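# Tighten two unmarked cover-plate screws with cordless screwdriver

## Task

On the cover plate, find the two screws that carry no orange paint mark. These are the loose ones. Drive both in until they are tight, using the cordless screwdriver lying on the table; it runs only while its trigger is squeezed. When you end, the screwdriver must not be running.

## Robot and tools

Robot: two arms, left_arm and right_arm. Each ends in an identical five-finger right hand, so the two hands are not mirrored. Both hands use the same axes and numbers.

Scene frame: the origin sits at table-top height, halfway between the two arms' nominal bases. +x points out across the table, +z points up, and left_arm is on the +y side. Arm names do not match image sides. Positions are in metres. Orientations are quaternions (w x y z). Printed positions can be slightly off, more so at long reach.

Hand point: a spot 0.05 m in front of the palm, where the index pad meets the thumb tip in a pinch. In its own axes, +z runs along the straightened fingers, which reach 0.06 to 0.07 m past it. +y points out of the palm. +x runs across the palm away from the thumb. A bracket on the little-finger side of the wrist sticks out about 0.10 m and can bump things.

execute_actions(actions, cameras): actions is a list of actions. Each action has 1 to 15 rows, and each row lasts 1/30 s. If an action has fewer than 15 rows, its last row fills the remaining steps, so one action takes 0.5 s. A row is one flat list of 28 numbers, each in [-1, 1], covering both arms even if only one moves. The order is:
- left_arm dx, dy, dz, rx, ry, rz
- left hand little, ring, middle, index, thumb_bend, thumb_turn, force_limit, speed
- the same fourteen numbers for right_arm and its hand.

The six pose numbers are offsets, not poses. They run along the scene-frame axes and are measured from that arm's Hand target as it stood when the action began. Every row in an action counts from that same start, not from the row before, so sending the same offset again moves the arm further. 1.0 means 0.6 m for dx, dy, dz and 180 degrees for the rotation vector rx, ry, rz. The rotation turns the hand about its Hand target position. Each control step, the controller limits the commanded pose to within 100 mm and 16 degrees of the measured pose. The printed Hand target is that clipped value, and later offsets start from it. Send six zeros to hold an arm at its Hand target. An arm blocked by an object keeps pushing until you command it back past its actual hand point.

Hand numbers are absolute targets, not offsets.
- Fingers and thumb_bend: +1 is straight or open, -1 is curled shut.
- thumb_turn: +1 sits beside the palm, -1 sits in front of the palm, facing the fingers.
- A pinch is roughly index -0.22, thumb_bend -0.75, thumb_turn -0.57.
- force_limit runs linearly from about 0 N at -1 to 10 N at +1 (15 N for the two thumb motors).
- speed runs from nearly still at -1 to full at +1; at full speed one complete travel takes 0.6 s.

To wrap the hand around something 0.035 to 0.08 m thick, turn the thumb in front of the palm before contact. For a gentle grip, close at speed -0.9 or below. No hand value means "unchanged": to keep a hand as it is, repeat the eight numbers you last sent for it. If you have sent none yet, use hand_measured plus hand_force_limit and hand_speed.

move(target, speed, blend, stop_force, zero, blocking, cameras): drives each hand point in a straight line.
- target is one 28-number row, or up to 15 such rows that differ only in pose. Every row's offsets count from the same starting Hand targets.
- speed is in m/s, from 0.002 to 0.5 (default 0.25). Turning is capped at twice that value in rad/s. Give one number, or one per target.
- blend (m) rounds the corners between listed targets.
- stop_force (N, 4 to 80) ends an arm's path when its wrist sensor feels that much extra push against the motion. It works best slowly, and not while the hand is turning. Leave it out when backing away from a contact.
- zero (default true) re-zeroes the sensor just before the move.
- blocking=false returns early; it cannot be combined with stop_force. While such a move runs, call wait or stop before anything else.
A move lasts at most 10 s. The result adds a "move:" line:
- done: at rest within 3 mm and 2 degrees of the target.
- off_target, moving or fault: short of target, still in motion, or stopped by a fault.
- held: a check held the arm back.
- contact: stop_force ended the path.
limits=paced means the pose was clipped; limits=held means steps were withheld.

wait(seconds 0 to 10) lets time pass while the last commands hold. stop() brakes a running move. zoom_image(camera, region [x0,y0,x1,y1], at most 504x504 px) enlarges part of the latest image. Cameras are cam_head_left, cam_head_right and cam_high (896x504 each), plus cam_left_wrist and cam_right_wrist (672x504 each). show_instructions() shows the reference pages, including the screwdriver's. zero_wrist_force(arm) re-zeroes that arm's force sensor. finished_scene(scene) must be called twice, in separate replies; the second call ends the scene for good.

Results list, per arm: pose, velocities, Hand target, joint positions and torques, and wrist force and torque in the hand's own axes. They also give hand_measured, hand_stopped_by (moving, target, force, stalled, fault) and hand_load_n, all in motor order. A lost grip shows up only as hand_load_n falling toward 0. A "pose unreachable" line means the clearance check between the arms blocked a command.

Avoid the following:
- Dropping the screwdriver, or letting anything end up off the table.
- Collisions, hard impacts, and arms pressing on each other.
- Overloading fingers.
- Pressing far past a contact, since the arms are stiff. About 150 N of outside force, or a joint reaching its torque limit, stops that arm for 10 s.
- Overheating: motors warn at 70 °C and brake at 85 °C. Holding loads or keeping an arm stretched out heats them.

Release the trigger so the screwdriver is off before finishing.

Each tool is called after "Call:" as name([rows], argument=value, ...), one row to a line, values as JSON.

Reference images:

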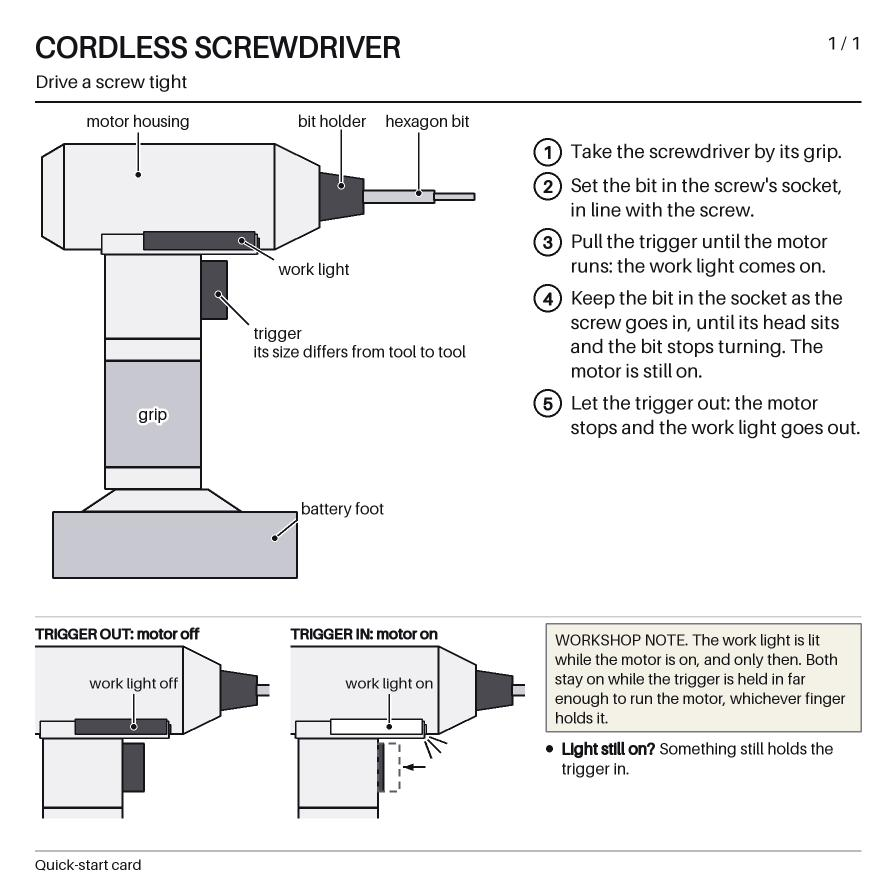

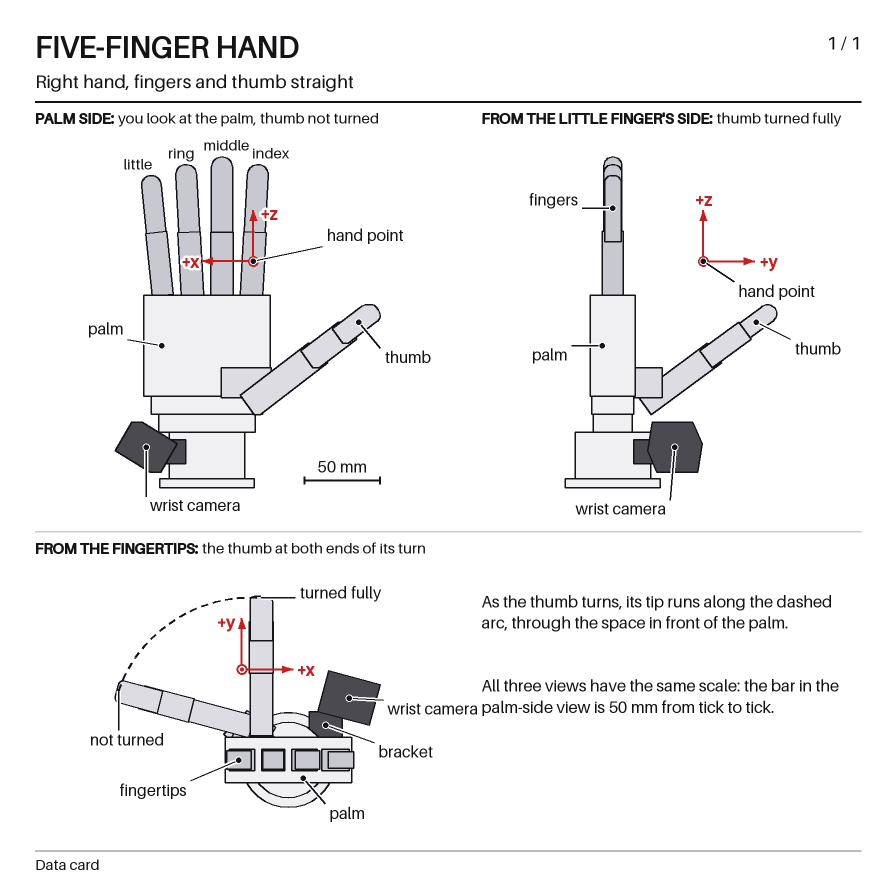

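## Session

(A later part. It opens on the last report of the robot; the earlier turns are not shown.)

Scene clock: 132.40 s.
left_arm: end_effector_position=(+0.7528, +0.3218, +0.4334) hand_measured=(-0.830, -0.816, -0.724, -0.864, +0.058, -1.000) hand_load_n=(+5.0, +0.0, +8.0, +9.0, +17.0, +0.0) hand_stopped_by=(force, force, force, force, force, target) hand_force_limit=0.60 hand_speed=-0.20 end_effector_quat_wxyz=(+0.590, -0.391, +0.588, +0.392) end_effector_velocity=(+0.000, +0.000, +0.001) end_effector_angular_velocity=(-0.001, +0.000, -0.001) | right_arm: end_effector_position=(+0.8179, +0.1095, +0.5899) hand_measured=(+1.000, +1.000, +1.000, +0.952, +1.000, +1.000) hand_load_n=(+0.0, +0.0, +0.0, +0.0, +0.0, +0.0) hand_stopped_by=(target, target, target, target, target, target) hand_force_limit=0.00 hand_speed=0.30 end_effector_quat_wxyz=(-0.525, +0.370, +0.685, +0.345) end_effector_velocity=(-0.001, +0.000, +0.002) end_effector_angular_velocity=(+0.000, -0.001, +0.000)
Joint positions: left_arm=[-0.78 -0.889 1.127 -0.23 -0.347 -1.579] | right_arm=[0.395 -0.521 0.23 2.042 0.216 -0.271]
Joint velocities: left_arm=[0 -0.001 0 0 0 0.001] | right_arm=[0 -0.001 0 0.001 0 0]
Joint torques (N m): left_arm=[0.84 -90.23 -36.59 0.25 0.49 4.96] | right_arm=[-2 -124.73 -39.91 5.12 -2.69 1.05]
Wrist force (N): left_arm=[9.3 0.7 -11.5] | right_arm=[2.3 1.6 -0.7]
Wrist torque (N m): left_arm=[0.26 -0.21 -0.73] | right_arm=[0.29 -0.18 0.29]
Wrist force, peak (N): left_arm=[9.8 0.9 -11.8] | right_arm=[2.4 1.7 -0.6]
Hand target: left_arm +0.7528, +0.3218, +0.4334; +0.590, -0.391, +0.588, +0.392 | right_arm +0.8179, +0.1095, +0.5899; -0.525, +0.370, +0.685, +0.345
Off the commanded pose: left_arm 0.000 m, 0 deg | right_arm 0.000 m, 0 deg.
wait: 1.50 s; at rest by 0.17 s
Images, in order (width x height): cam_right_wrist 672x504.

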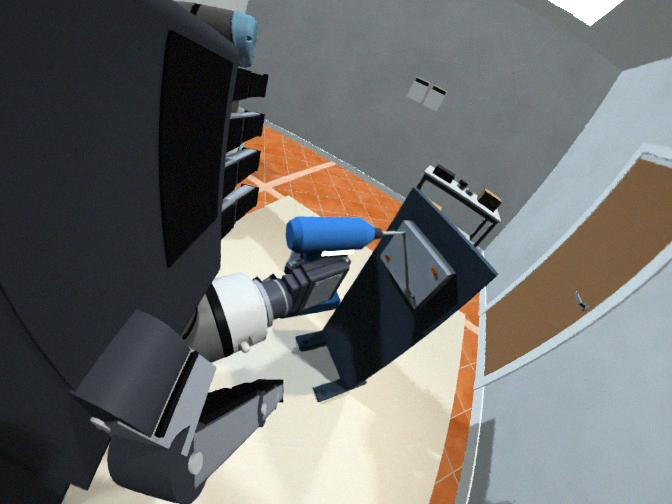

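Call:
move(target=[-0.001,-0.0014,0,0,0,0,-0.99,-0.99,-0.99,-0.3,-0.99,-1,0.8,-0.5,0,0,0,0,0,0,1,1,1,1,1,1,0.0,0.3], speed=0.01, cameras=[])

Call:
move(target=[-0.0436,-0.0611,0,0,0,0,-0.99,-0.99,-0.99,-0.3,-0.99,-1,0.8,-0.5,0,0,0,0,0,0,1,1,1,1,1,1,0.0,0.3], speed=0.05)

Call:
zoom_image(camera="cam_right_wrist", region=[350, 210, 460, 310])

Call:
zoom_image(camera="cam_head_left", region=[300, 80, 360, 125])

Scene clock: 133.60 s.
left_arm: end_effector_position=(+0.7522, +0.3210, +0.4334) hand_measured=(-0.830, -0.816, -0.724, -0.300, +0.058, -1.000) hand_load_n=(+5.5, +0.0, +8.5, +0.0, +16.0, +1.0) hand_stopped_by=(force, force, force, target, force, target) hand_force_limit=0.80 hand_speed=-0.50 end_effector_quat_wxyz=(+0.590, -0.391, +0.588, +0.392) end_effector_velocity=(+0.000, +0.000, +0.000) end_effector_angular_velocity=(+0.001, +0.001, +0.000) | right_arm: end_effector_position=(+0.8179, +0.1095, +0.5899) hand_measured=(+1.000, +1.000, +1.000, +0.952, +1.000, +1.000) hand_load_n=(+0.0, +0.0, +0.0, +0.0, +0.0, +0.0) hand_stopped_by=(target, target, target, target, target, target) hand_force_limit=0.00 hand_speed=0.30 end_effector_quat_wxyz=(-0.525, +0.370, +0.685, +0.345) end_effector_velocity=(+0.000, +0.000, +0.000) end_effector_angular_velocity=(-0.001, +0.002, +0.000)
Joint positions: left_arm=[-0.781 -0.889 1.127 -0.23 -0.349 -1.579] | right_arm=[0.395 -0.521 0.23 2.042 0.216 -0.271]
Joint velocities: left_arm=[0 0 0 0 0 0] | right_arm=[0 0 0 0.001 0 0]
Joint torques (N m): left_arm=[-14.21 -108.49 -31.91 -2.17 -0.91 4.05] | right_arm=[-2.85 -124.9 -40.79 5.21 -2.61 1.17]
Wrist force (N): left_arm=[3.5 0.5 -0.4] | right_arm=[2.1 1.2 -0.3]
Wrist torque (N m): left_arm=[-0.07 -0.49 -0.18] | right_arm=[0.20 -0.15 0.26]
Wrist force, peak (N): left_arm=[9.3 1.0 -12.2] | right_arm=[2.2 1.9 -0.4]
Hand target: left_arm +0.7522, +0.3210, +0.4334; +0.590, -0.391, +0.588, +0.392 | right_arm +0.8179, +0.1095, +0.5899; -0.525, +0.370, +0.685, +0.345
Off the commanded pose: left_arm 0.000 m, 0 deg | right_arm 0.000 m, 0 deg.
move: done
No camera images: "cameras" was empty.

Scene clock: 134.77 s.
left_arm: end_effector_position=(+0.7259, +0.2842, +0.4334) hand_measured=(-0.830, -0.816, -0.724, -0.300, +0.058, -1.000) hand_load_n=(+3.5, +0.0, +9.0, +0.0, +15.0, +3.0) hand_stopped_by=(force, force, force, target, force, target) hand_force_limit=0.80 hand_speed=-0.50 end_effector_quat_wxyz=(+0.590, -0.391, +0.588, +0.392) end_effector_velocity=(+0.002, +0.003, +0.000) end_effector_angular_velocity=(+0.000, +0.001, +0.000) | right_arm: end_effector_position=(+0.8179, +0.1095, +0.5899) hand_measured=(+1.000, +1.000, +1.000, +0.952, +1.000, +1.000) hand_load_n=(+0.0, +0.0, +0.0, +0.0, +0.0, +0.0) hand_stopped_by=(target, target, target, target, target, target) hand_force_limit=0.00 hand_speed=0.30 end_effector_quat_wxyz=(-0.525, +0.370, +0.685, +0.345) end_effector_velocity=(+0.001, +0.000, -0.002) end_effector_angular_velocity=(-0.001, +0.003, +0.000)
Joint positions: left_arm=[-0.829 -0.892 1.132 -0.233 -0.396 -1.578] | right_arm=[0.395 -0.521 0.23 2.042 0.216 -0.271]
Joint velocities: left_arm=[0.004 0 0 0.001 0.004 0.001] | right_arm=[0 0.002 0 0.001 0 0]
Joint torques (N m): left_arm=[10 -109.09 -34.9 -0.92 2.75 4.31] | right_arm=[-3.03 -123.72 -40.6 5.32 -2.71 1.32]
Wrist force (N): left_arm=[7.8 0.4 -0.4] | right_arm=[2.5 1.7 -0.3]
Wrist torque (N m): left_arm=[0.00 -0.09 0.12] | right_arm=[0.28 -0.22 0.31]
Wrist force, peak (N): left_arm=[8.0 0.3 -0.5] | right_arm=[2.5 1.7 -0.3]
Hand target: left_arm +0.7260, +0.2843, +0.4334; +0.590, -0.391, +0.588, +0.392 | right_arm +0.8179, +0.1095, +0.5899; -0.525, +0.370, +0.685, +0.345
Off the commanded pose: left_arm 0.000 m, 0 deg | right_arm 0.000 m, 0 deg.
move: done

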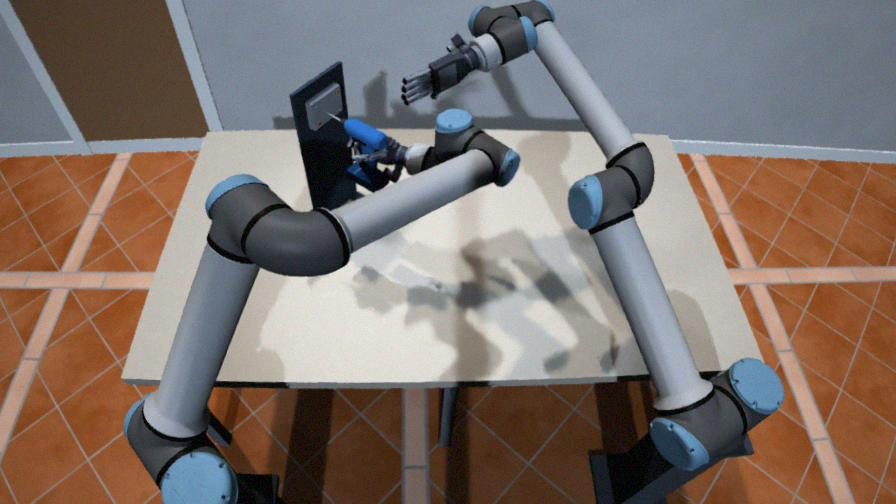

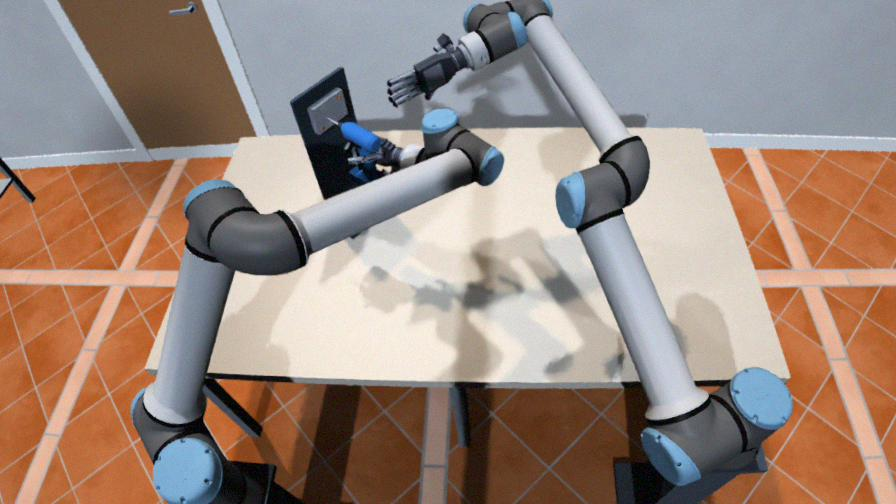

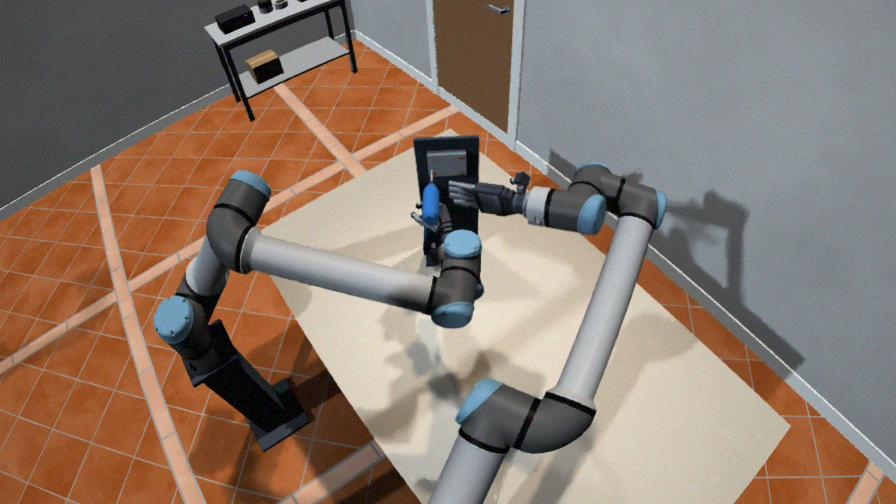

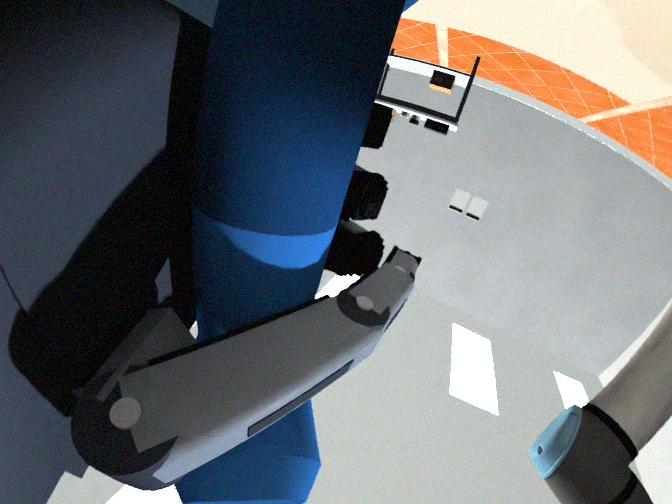

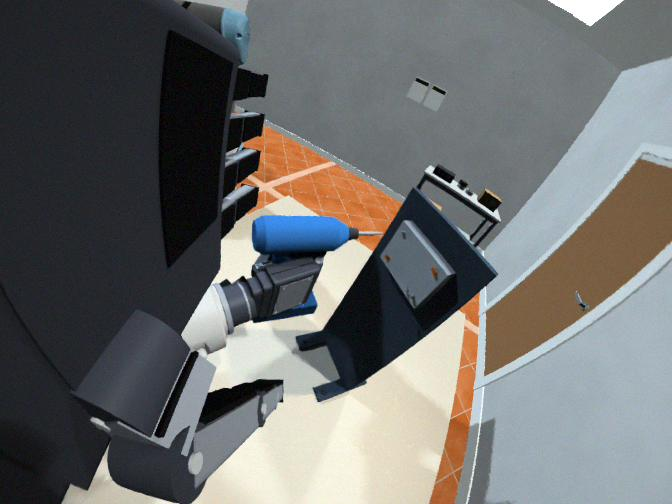

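Scaled by 4.582 from the camera's 672x504 image, which has a finer 960x720 frame.

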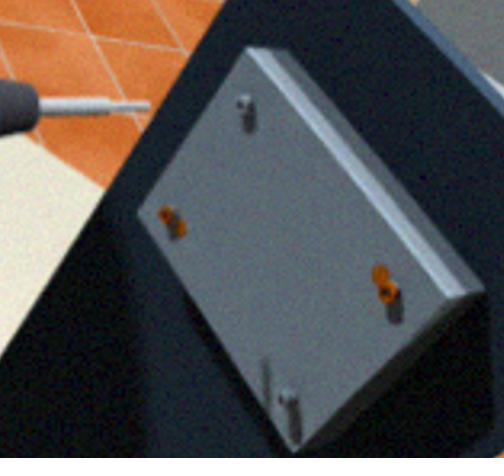

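Scaled by 8.400.

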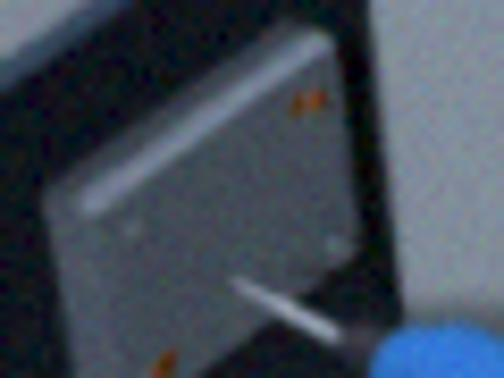

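Call:
move(target=[0.1202,-0.0857,-0.1,0,0,0,-0.99,-0.99,-0.99,-0.3,-0.99,-1,0.8,-0.5,0,0,0,0,0,0,1,1,1,1,1,1,0.0,0.3], speed=0.08, stop_force=15)

Call:
zoom_image(camera="cam_right_wrist", region=[350, 210, 460, 310])

Scene clock: 137.60 s.
left_arm: end_effector_position=(+0.7979, +0.2330, +0.3731) hand_measured=(-0.830, -0.816, -0.724, -0.300, +0.058, -1.000) hand_load_n=(+3.0, +0.0, +9.0, +0.0, +15.0, +3.0) hand_stopped_by=(force, force, force, target, force, target) hand_force_limit=0.80 hand_speed=-0.50 end_effector_quat_wxyz=(+0.590, -0.391, +0.588, +0.392) end_effector_velocity=(+0.000, +0.000, +0.000) end_effector_angular_velocity=(+0.000, +0.001, +0.000) | right_arm: end_effector_position=(+0.8179, +0.1095, +0.5899) hand_measured=(+1.000, +1.000, +1.000, +0.952, +1.000, +1.000) hand_load_n=(+0.0, +0.0, +0.0, +0.0, +0.0, +0.0) hand_stopped_by=(target, target, target, target, target, target) hand_force_limit=0.00 hand_speed=0.30 end_effector_quat_wxyz=(-0.525, +0.370, +0.685, +0.345) end_effector_velocity=(+0.000, +0.000, +0.001) end_effector_angular_velocity=(+0.000, +0.000, +0.000)
Joint positions: left_arm=[-0.814 -0.698 0.897 -0.192 -0.381 -1.578] | right_arm=[0.395 -0.521 0.23 2.042 0.216 -0.271]
Joint velocities: left_arm=[0 0 0 -0.001 0 0.001] | right_arm=[0 -0.001 0 0.001 0 0]
Joint torques (N m): left_arm=[-12.62 -125.34 -34.31 -1.3 -2.13 0.53] | right_arm=[-4.78 -124.15 -40.66 5.19 -2.75 1.12]
Wrist force (N): left_arm=[7.7 0.1 -0.2] | right_arm=[1.7 1.6 -0.3]
Wrist torque (N m): left_arm=[-0.06 -0.08 0.10] | right_arm=[0.25 -0.09 0.25]
Wrist force, peak (N): left_arm=[8.5 -1.4 -0.7] | right_arm=[2.5 1.8 -0.6]
Hand target: left_arm +0.7979, +0.2329, +0.3731; +0.590, -0.391, +0.588, +0.392 | right_arm +0.8179, +0.1095, +0.5899; -0.525, +0.370, +0.685, +0.345
Off the commanded pose: left_arm 0.000 m, 0 deg | right_arm 0.000 m, 0 deg.
move: done

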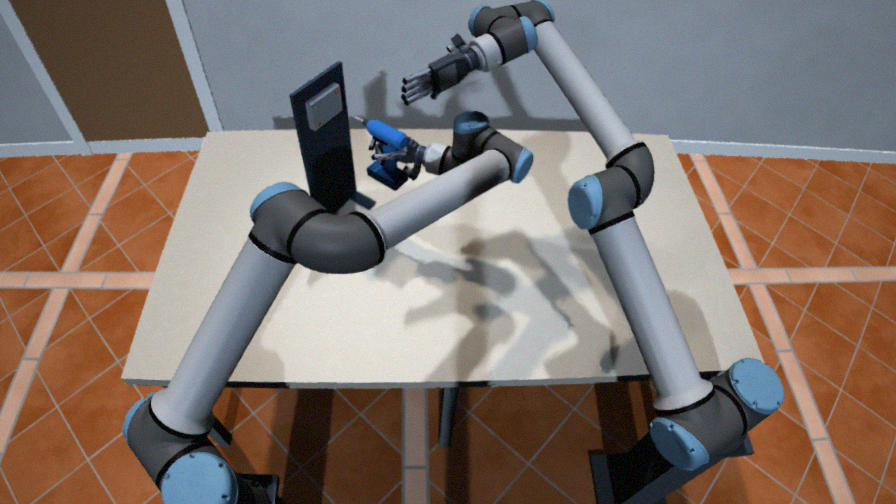

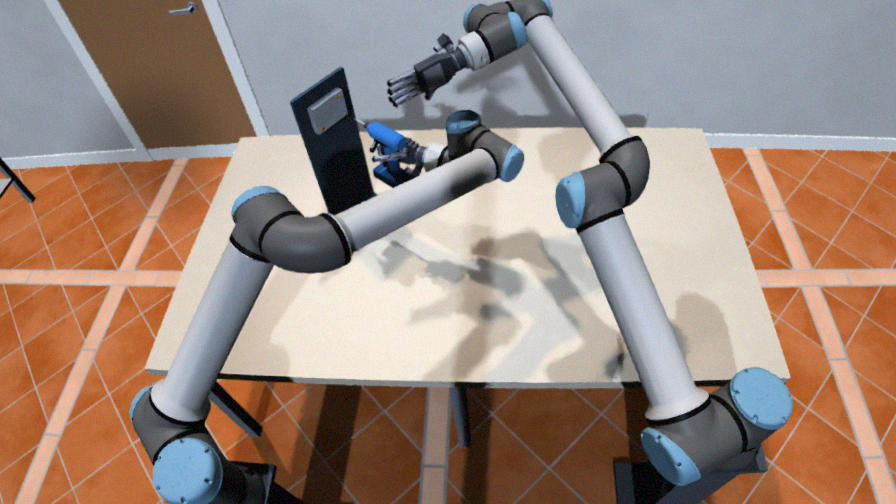

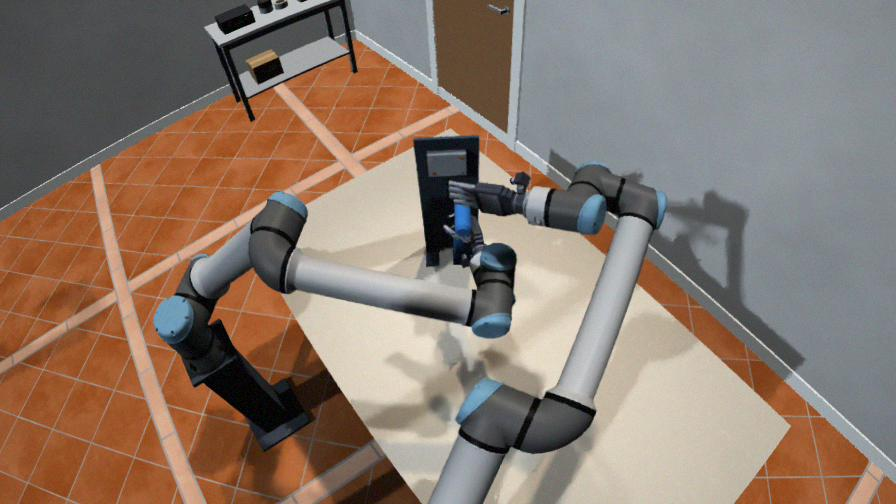

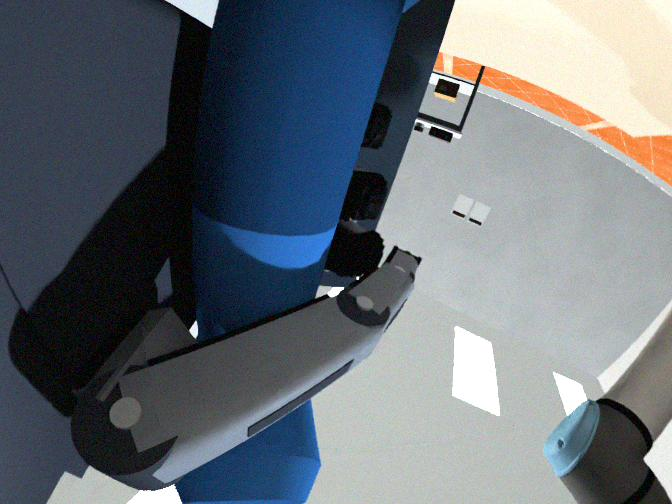

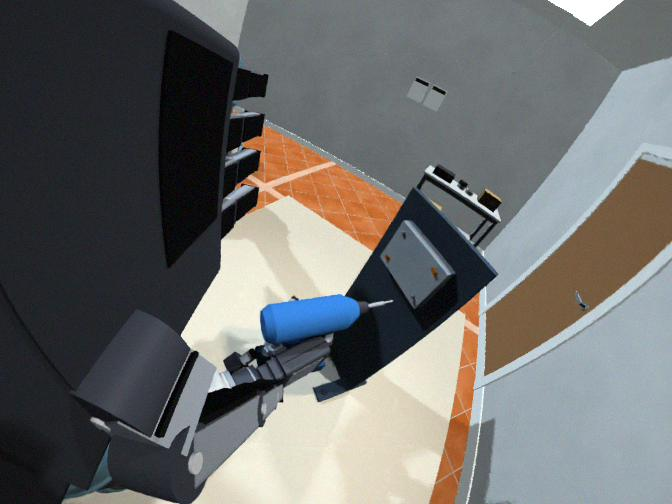

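Scaled by 4.582 from the camera's 672x504 image, which has a finer 960x720 frame.

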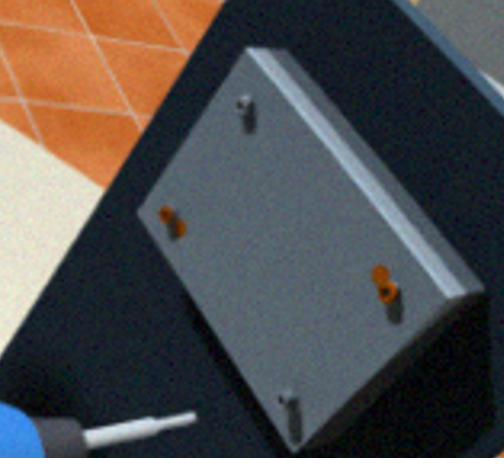

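Call:
move(target=[0.0261,0.0366,0,0,0,0,-0.99,-0.99,-0.99,-0.9,-0.99,-1,0.6,-0.2,0,0,0,0,0,0,1,1,1,1,1,1,0.0,0.3], speed=0.04, stop_force=8, cameras=["cam_head_left","cam_high","cam_right_wrist"])

Call:
zoom_image(camera="cam_right_wrist", region=[385, 270, 435, 315])

Call:
zoom_image(camera="cam_head_left", region=[300, 80, 370, 135])

Call:
zoom_image(camera="cam_high", region=[420, 140, 480, 185])

Scene clock: 139.47 s.
left_arm: end_effector_position=(+0.8136, +0.2549, +0.3732) hand_measured=(-0.830, -0.816, -0.724, -0.868, +0.058, -1.000) hand_load_n=(+3.5, +0.0, +8.5, +14.5, +15.0, +2.5) hand_stopped_by=(force, force, force, force, force, target) hand_force_limit=0.60 hand_speed=-0.20 end_effector_quat_wxyz=(+0.590, -0.391, +0.588, +0.392) end_effector_velocity=(+0.000, +0.000, -0.001) end_effector_angular_velocity=(-0.001, -0.001, +0.001) | right_arm: end_effector_position=(+0.8179, +0.1095, +0.5899) hand_measured=(+1.000, +1.000, +1.000, +0.952, +1.000, +1.000) hand_load_n=(+0.0, +0.0, +0.0, +0.0, +0.0, +0.0) hand_stopped_by=(target, target, target, target, target, target) hand_force_limit=0.00 hand_speed=0.30 end_effector_quat_wxyz=(-0.525, +0.370, +0.685, +0.345) end_effector_velocity=(+0.000, +0.000, +0.001) end_effector_angular_velocity=(+0.001, -0.001, +0.000)
Joint positions: left_arm=[-0.788 -0.697 0.895 -0.19 -0.355 -1.579] | right_arm=[0.395 -0.521 0.23 2.042 0.216 -0.271]
Joint velocities: left_arm=[0.001 0.001 0 -0.001 0 -0.001] | right_arm=[0 -0.001 0 -0.001 0 0]
Joint torques (N m): left_arm=[-15.9 -87.72 -44.72 2.4 -1.61 -2.95] | right_arm=[-5.18 -124.97 -40.52 5.11 -2.58 1.19]
Wrist force (N): left_arm=[7.4 0.2 -0.4] | right_arm=[2.1 1.5 -0.9]
Wrist torque (N m): left_arm=[-0.04 -0.03 0.08] | right_arm=[0.28 -0.13 0.27]
Wrist force, peak (N): left_arm=[8.1 -0.1 -0.6] | right_arm=[2.3 1.9 -0.7]
Hand target: left_arm +0.8136, +0.2549, +0.3732; +0.590, -0.391, +0.588, +0.392 | right_arm +0.8179, +0.1095, +0.5899; -0.525, +0.370, +0.685, +0.345
Off the commanded pose: left_arm 0.000 m, 0 deg | right_arm 0.000 m, 0 deg.
move: done
Images, in order (width x height): cam_head_left 896x504, cam_high 896x504, cam_right_wrist 672x504.

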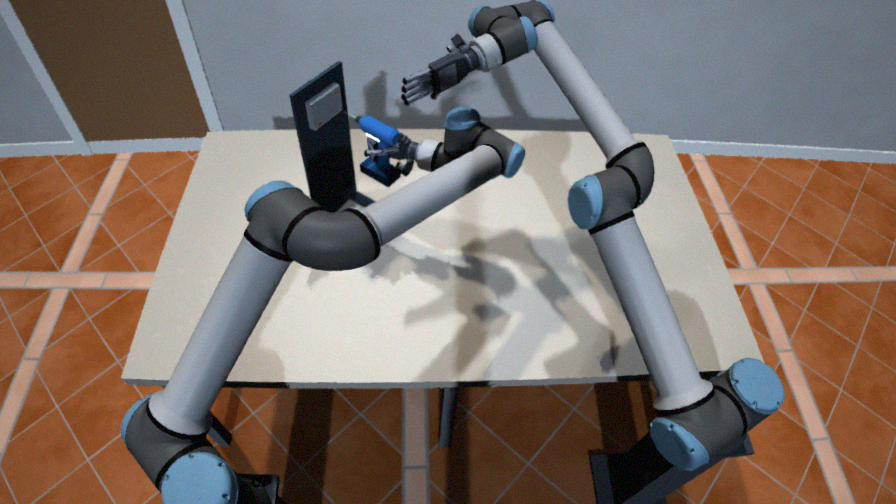

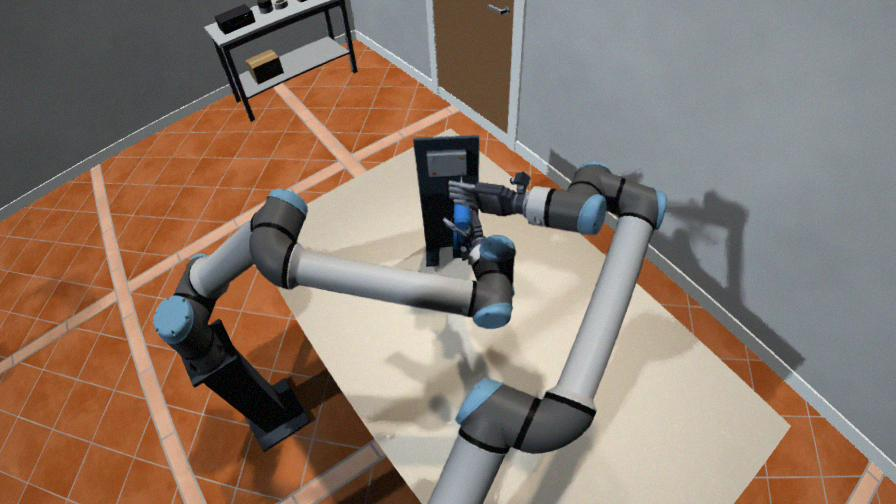

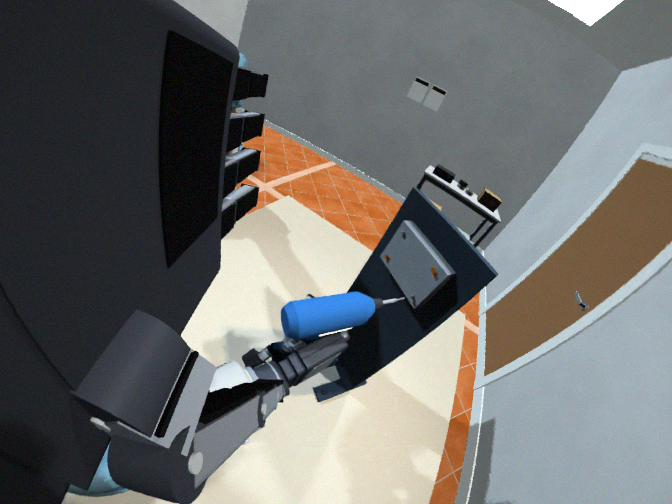

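Scaled by 10.080 from the camera's 672x504 image, which has a finer 960x720 frame.

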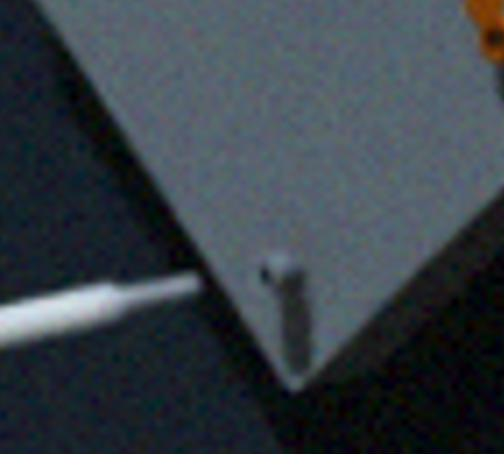

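Scaled by 7.200.

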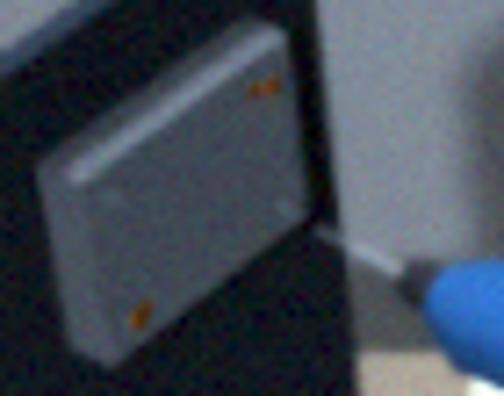

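Scaled by 8.400.

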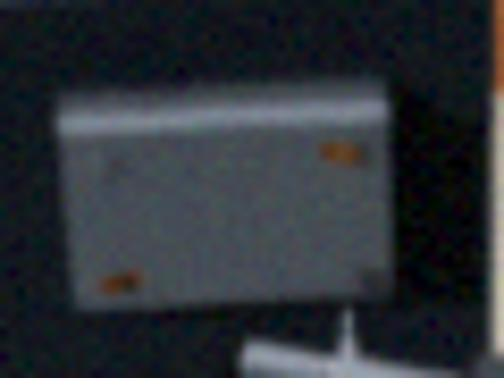

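Call:
move(target=[0.0102,0.0143,0,0,0,0,-0.99,-0.99,-0.99,-0.9,-0.99,-1,0.6,-0.2,0,0,0,0,0,0,1,1,1,1,1,1,0.0,0.3], speed=0.015, stop_force=8, cameras=["cam_head_left","cam_high","cam_right_wrist"])

Call:
zoom_image(camera="cam_right_wrist", region=[395, 280, 431, 307])

Call:
zoom_image(camera="cam_high", region=[420, 140, 480, 185])

Scene clock: 141.47 s.
left_arm: end_effector_position=(+0.8197, +0.2635, +0.3732) hand_measured=(-0.830, -0.816, -0.724, -0.868, +0.058, -1.000) hand_load_n=(+3.5, +0.0, +8.5, +14.5, +15.5, +2.5) hand_stopped_by=(force, force, force, force, force, target) hand_force_limit=0.60 hand_speed=-0.20 end_effector_quat_wxyz=(+0.590, -0.391, +0.588, +0.392) end_effector_velocity=(+0.000, +0.000, +0.001) end_effector_angular_velocity=(-0.001, -0.001, +0.000) | right_arm: end_effector_position=(+0.8179, +0.1095, +0.5899) hand_measured=(+1.000, +1.000, +1.000, +0.952, +1.000, +1.000) hand_load_n=(+0.0, +0.0, +0.0, +0.0, +0.0, +0.0) hand_stopped_by=(target, target, target, target, target, target) hand_force_limit=0.00 hand_speed=0.30 end_effector_quat_wxyz=(-0.525, +0.370, +0.685, +0.345) end_effector_velocity=(+0.000, +0.000, -0.001) end_effector_angular_velocity=(+0.000, +0.001, +0.000)
Joint positions: left_arm=[-0.777 -0.696 0.893 -0.189 -0.345 -1.579] | right_arm=[0.395 -0.521 0.23 2.042 0.216 -0.271]
Joint velocities: left_arm=[0 -0.001 0 0 0 0] | right_arm=[0 0.001 0 0 0 0]
Joint torques (N m): left_arm=[-13.5 -93.7 -48.47 3.33 -1.77 -2.48] | right_arm=[-5.42 -123.11 -40.7 5.08 -2.69 1.07]
Wrist force (N): left_arm=[7.5 -0.4 -0.6] | right_arm=[2.0 1.2 -0.6]
Wrist torque (N m): left_arm=[-0.13 -0.04 0.07] | right_arm=[0.22 -0.13 0.26]
Wrist force, peak (N): left_arm=[8.1 0.2 -0.8] | right_arm=[2.4 1.6 -0.6]
Hand target: left_arm +0.8197, +0.2635, +0.3732; +0.590, -0.391, +0.588, +0.392 | right_arm +0.8179, +0.1095, +0.5899; -0.525, +0.370, +0.685, +0.345
Off the commanded pose: left_arm 0.000 m, 0 deg | right_arm 0.000 m, 0 deg.
move: done
Images, in order (width x height): cam_head_left 896x504, cam_high 896x504, cam_right_wrist 672x504.

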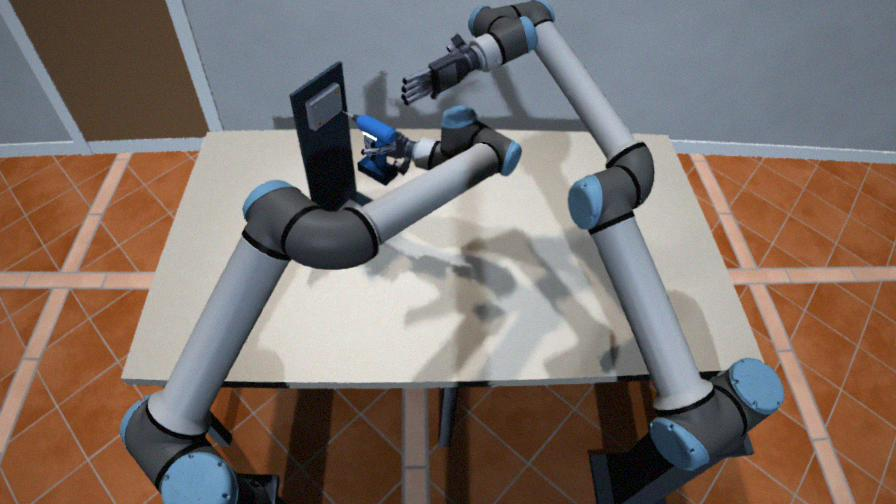

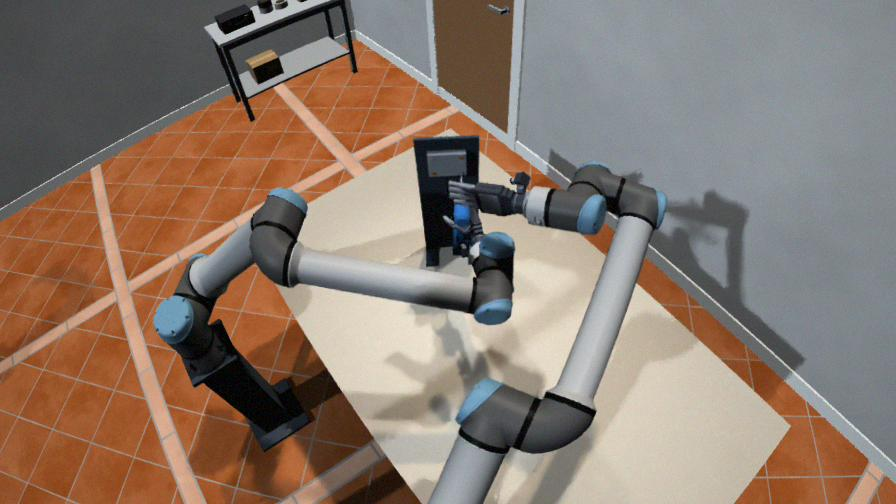

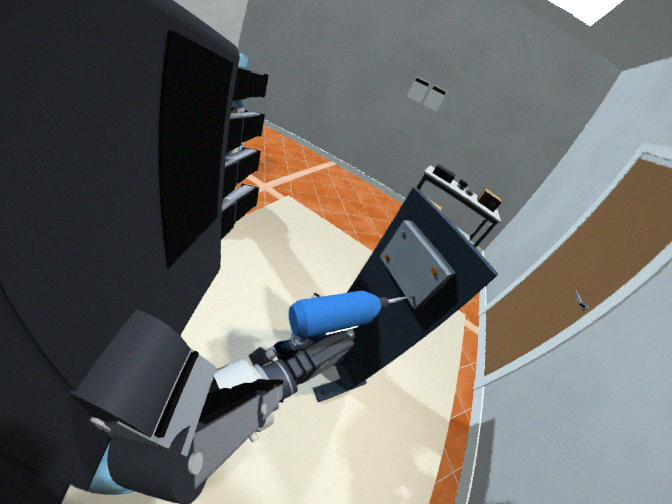

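Scaled by 14.000 from the camera's 672x504 image, which has a finer 960x720 frame.

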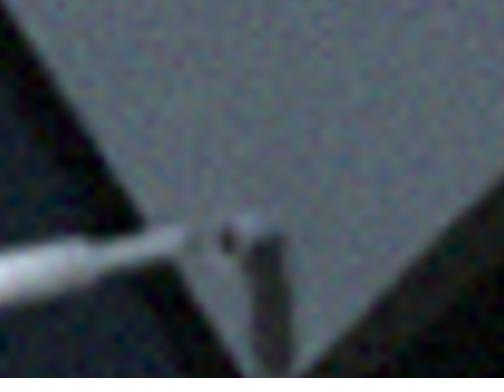

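Scaled by 8.400.

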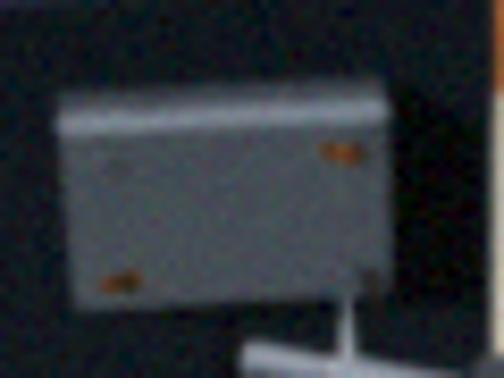

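Call:
move(target=[0.0086,0.0097,0.0002,0,0,0,-0.99,-0.99,-0.99,-0.9,-0.99,-1,0.6,-0.2,0,0,0,0,0,0,1,1,1,1,1,1,0.0,0.3], speed=0.004, stop_force=6, cameras=["cam_high","cam_right_wrist"])

Call:
zoom_image(camera="cam_right_wrist", region=[395, 280, 431, 307])

Call:
zoom_image(camera="cam_high", region=[420, 140, 480, 185])

Scene clock: 143.67 s.
left_arm: end_effector_position=(+0.8219, +0.2659, +0.3732) hand_measured=(-0.830, -0.816, -0.724, -0.868, +0.058, -1.000) hand_load_n=(+4.0, +0.0, +8.5, +13.5, +15.5, +2.0) hand_stopped_by=(force, force, force, force, force, target) hand_force_limit=0.60 hand_speed=-0.20 end_effector_quat_wxyz=(+0.590, -0.391, +0.588, +0.392) end_effector_velocity=(+0.000, +0.001, +0.000) end_effector_angular_velocity=(+0.001, +0.002, +0.000) | right_arm: end_effector_position=(+0.8179, +0.1095, +0.5899) hand_measured=(+1.000, +1.000, +1.000, +0.952, +1.000, +1.000) hand_load_n=(+0.0, +0.0, +0.0, +0.0, -0.5, +0.0) hand_stopped_by=(target, target, target, target, target, target) hand_force_limit=0.00 hand_speed=0.30 end_effector_quat_wxyz=(-0.525, +0.370, +0.685, +0.345) end_effector_velocity=(+0.000, +0.000, +0.000) end_effector_angular_velocity=(+0.000, +0.000, +0.000)
Joint positions: left_arm=[-0.774 -0.695 0.891 -0.188 -0.342 -1.579] | right_arm=[0.395 -0.521 0.23 2.042 0.216 -0.271]
Joint velocities: left_arm=[0.001 0 0 0 0 0.002] | right_arm=[0 0 0 0 0 0]
Joint torques (N m): left_arm=[-6.09 -111.21 -33.49 0.62 -1 -2.05] | right_arm=[-5.7 -123.28 -40.65 4.98 -2.68 1.09]
Wrist force (N): left_arm=[7.7 1.1 -5.8] | right_arm=[2.1 1.6 -0.4]
Wrist torque (N m): left_arm=[0.19 -0.27 0.06] | right_arm=[0.27 -0.15 0.28]
Wrist force, peak (N): left_arm=[8.0 1.4 -9.0] | right_arm=[2.4 1.7 -0.7]
Hand target: left_arm +0.8219, +0.2659, +0.3732; +0.590, -0.391, +0.588, +0.392 | right_arm +0.8179, +0.1095, +0.5899; -0.525, +0.370, +0.685, +0.345
Off the commanded pose: left_arm 0.004 m, 0 deg | right_arm 0.000 m, 0 deg.
move: contact (left_arm)
Images, in order (width x height): cam_high 896x504, cam_right_wrist 672x504.

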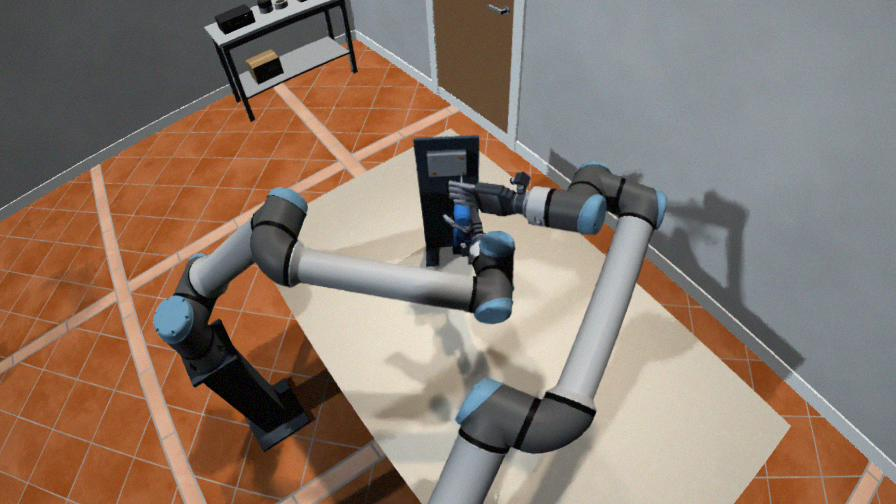

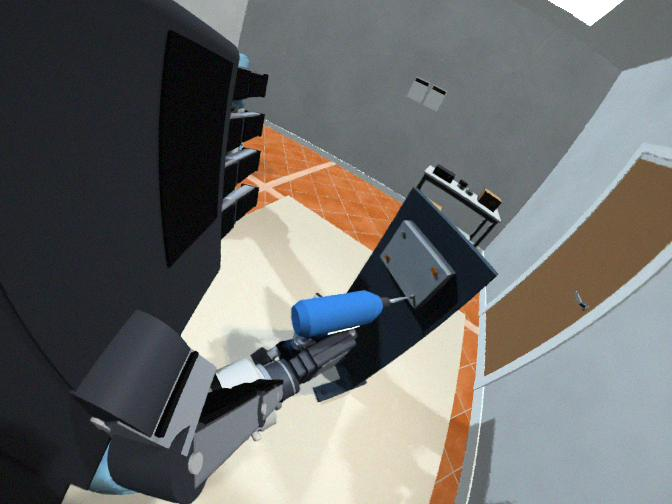

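Scaled by 14.000 from the camera's 672x504 image, which has a finer 960x720 frame.

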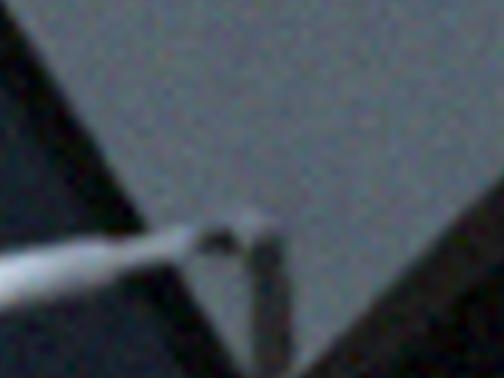

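Scaled by 8.400.

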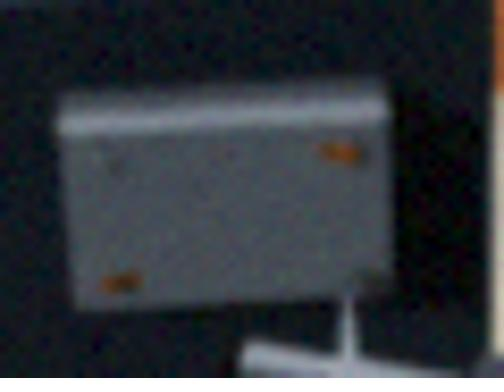

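Call:
execute_actions(actions=[], cameras=["cam_right_wrist"])

Call:
zoom_image(camera="cam_right_wrist", region=[395, 280, 431, 307])

Scene clock: 144.20 s.
left_arm: end_effector_position=(+0.8219, +0.2659, +0.3732) hand_measured=(-0.830, -0.816, -0.724, -0.868, +0.058, -1.000) hand_load_n=(+4.0, +0.0, +8.5, +13.5, +15.0, +2.5) hand_stopped_by=(force, force, force, force, force, target) hand_force_limit=0.60 hand_speed=-0.20 end_effector_quat_wxyz=(+0.590, -0.391, +0.588, +0.392) end_effector_velocity=(+0.000, -0.001, -0.001) end_effector_angular_velocity=(+0.001, +0.002, -0.001) | right_arm: end_effector_position=(+0.8179, +0.1095, +0.5899) hand_measured=(+1.000, +1.000, +1.000, +0.952, +1.000, +1.000) hand_load_n=(-0.5, +0.0, +0.0, +0.0, +0.0, +0.0) hand_stopped_by=(target, target, target, target, target, target) hand_force_limit=0.00 hand_speed=0.30 end_effector_quat_wxyz=(-0.525, +0.370, +0.685, +0.345) end_effector_velocity=(+0.000, +0.000, +0.000) end_effector_angular_velocity=(+0.001, -0.002, +0.000)
Joint positions: left_arm=[-0.774 -0.695 0.891 -0.188 -0.342 -1.579] | right_arm=[0.395 -0.521 0.23 2.042 0.216 -0.271]
Joint velocities: left_arm=[-0.001 0.001 0 0.001 0 0] | right_arm=[0 0 0 -0.002 0 0]
Joint torques (N m): left_arm=[-5.85 -116.08 -32.45 -1.32 -0.92 -2.27] | right_arm=[-6.31 -122.65 -40.54 5.09 -2.63 1.18]
Wrist force (N): left_arm=[8.1 0.5 -5.5] | right_arm=[2.1 1.6 -0.8]
Wrist torque (N m): left_arm=[0.10 -0.32 0.07] | right_arm=[0.29 -0.13 0.27]
Wrist force, peak (N): left_arm=[8.1 0.7 -5.7] | right_arm=[2.2 1.6 -0.6]
Hand target: left_arm +0.8219, +0.2659, +0.3732; +0.590, -0.391, +0.588, +0.392 | right_arm +0.8179, +0.1095, +0.5899; -0.525, +0.370, +0.685, +0.345
Off the commanded pose: left_arm 0.004 m, 0 deg | right_arm 0.000 m, 0 deg.
Images, in order (width x height): cam_right_wrist 672x504.

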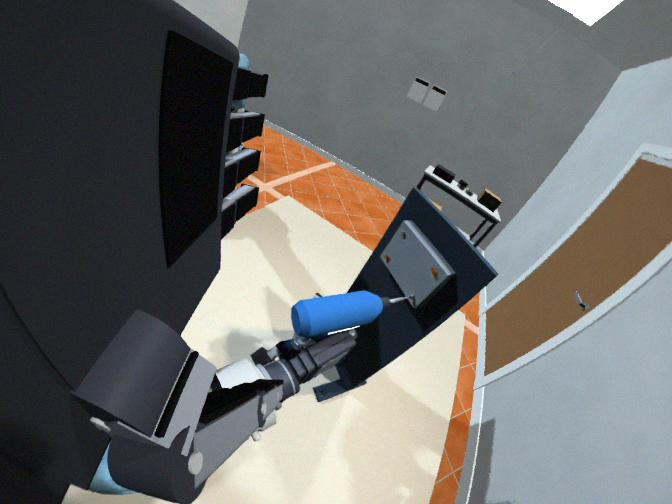

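Scaled by 14.000 from the camera's 672x504 image, which has a finer 960x720 frame.

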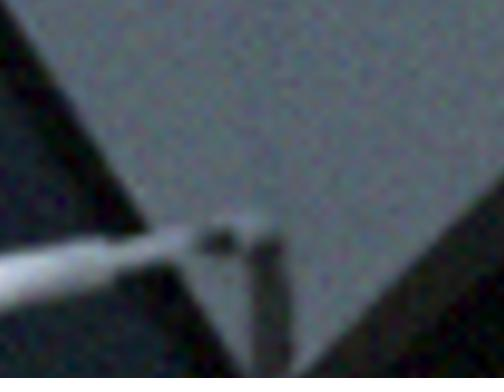

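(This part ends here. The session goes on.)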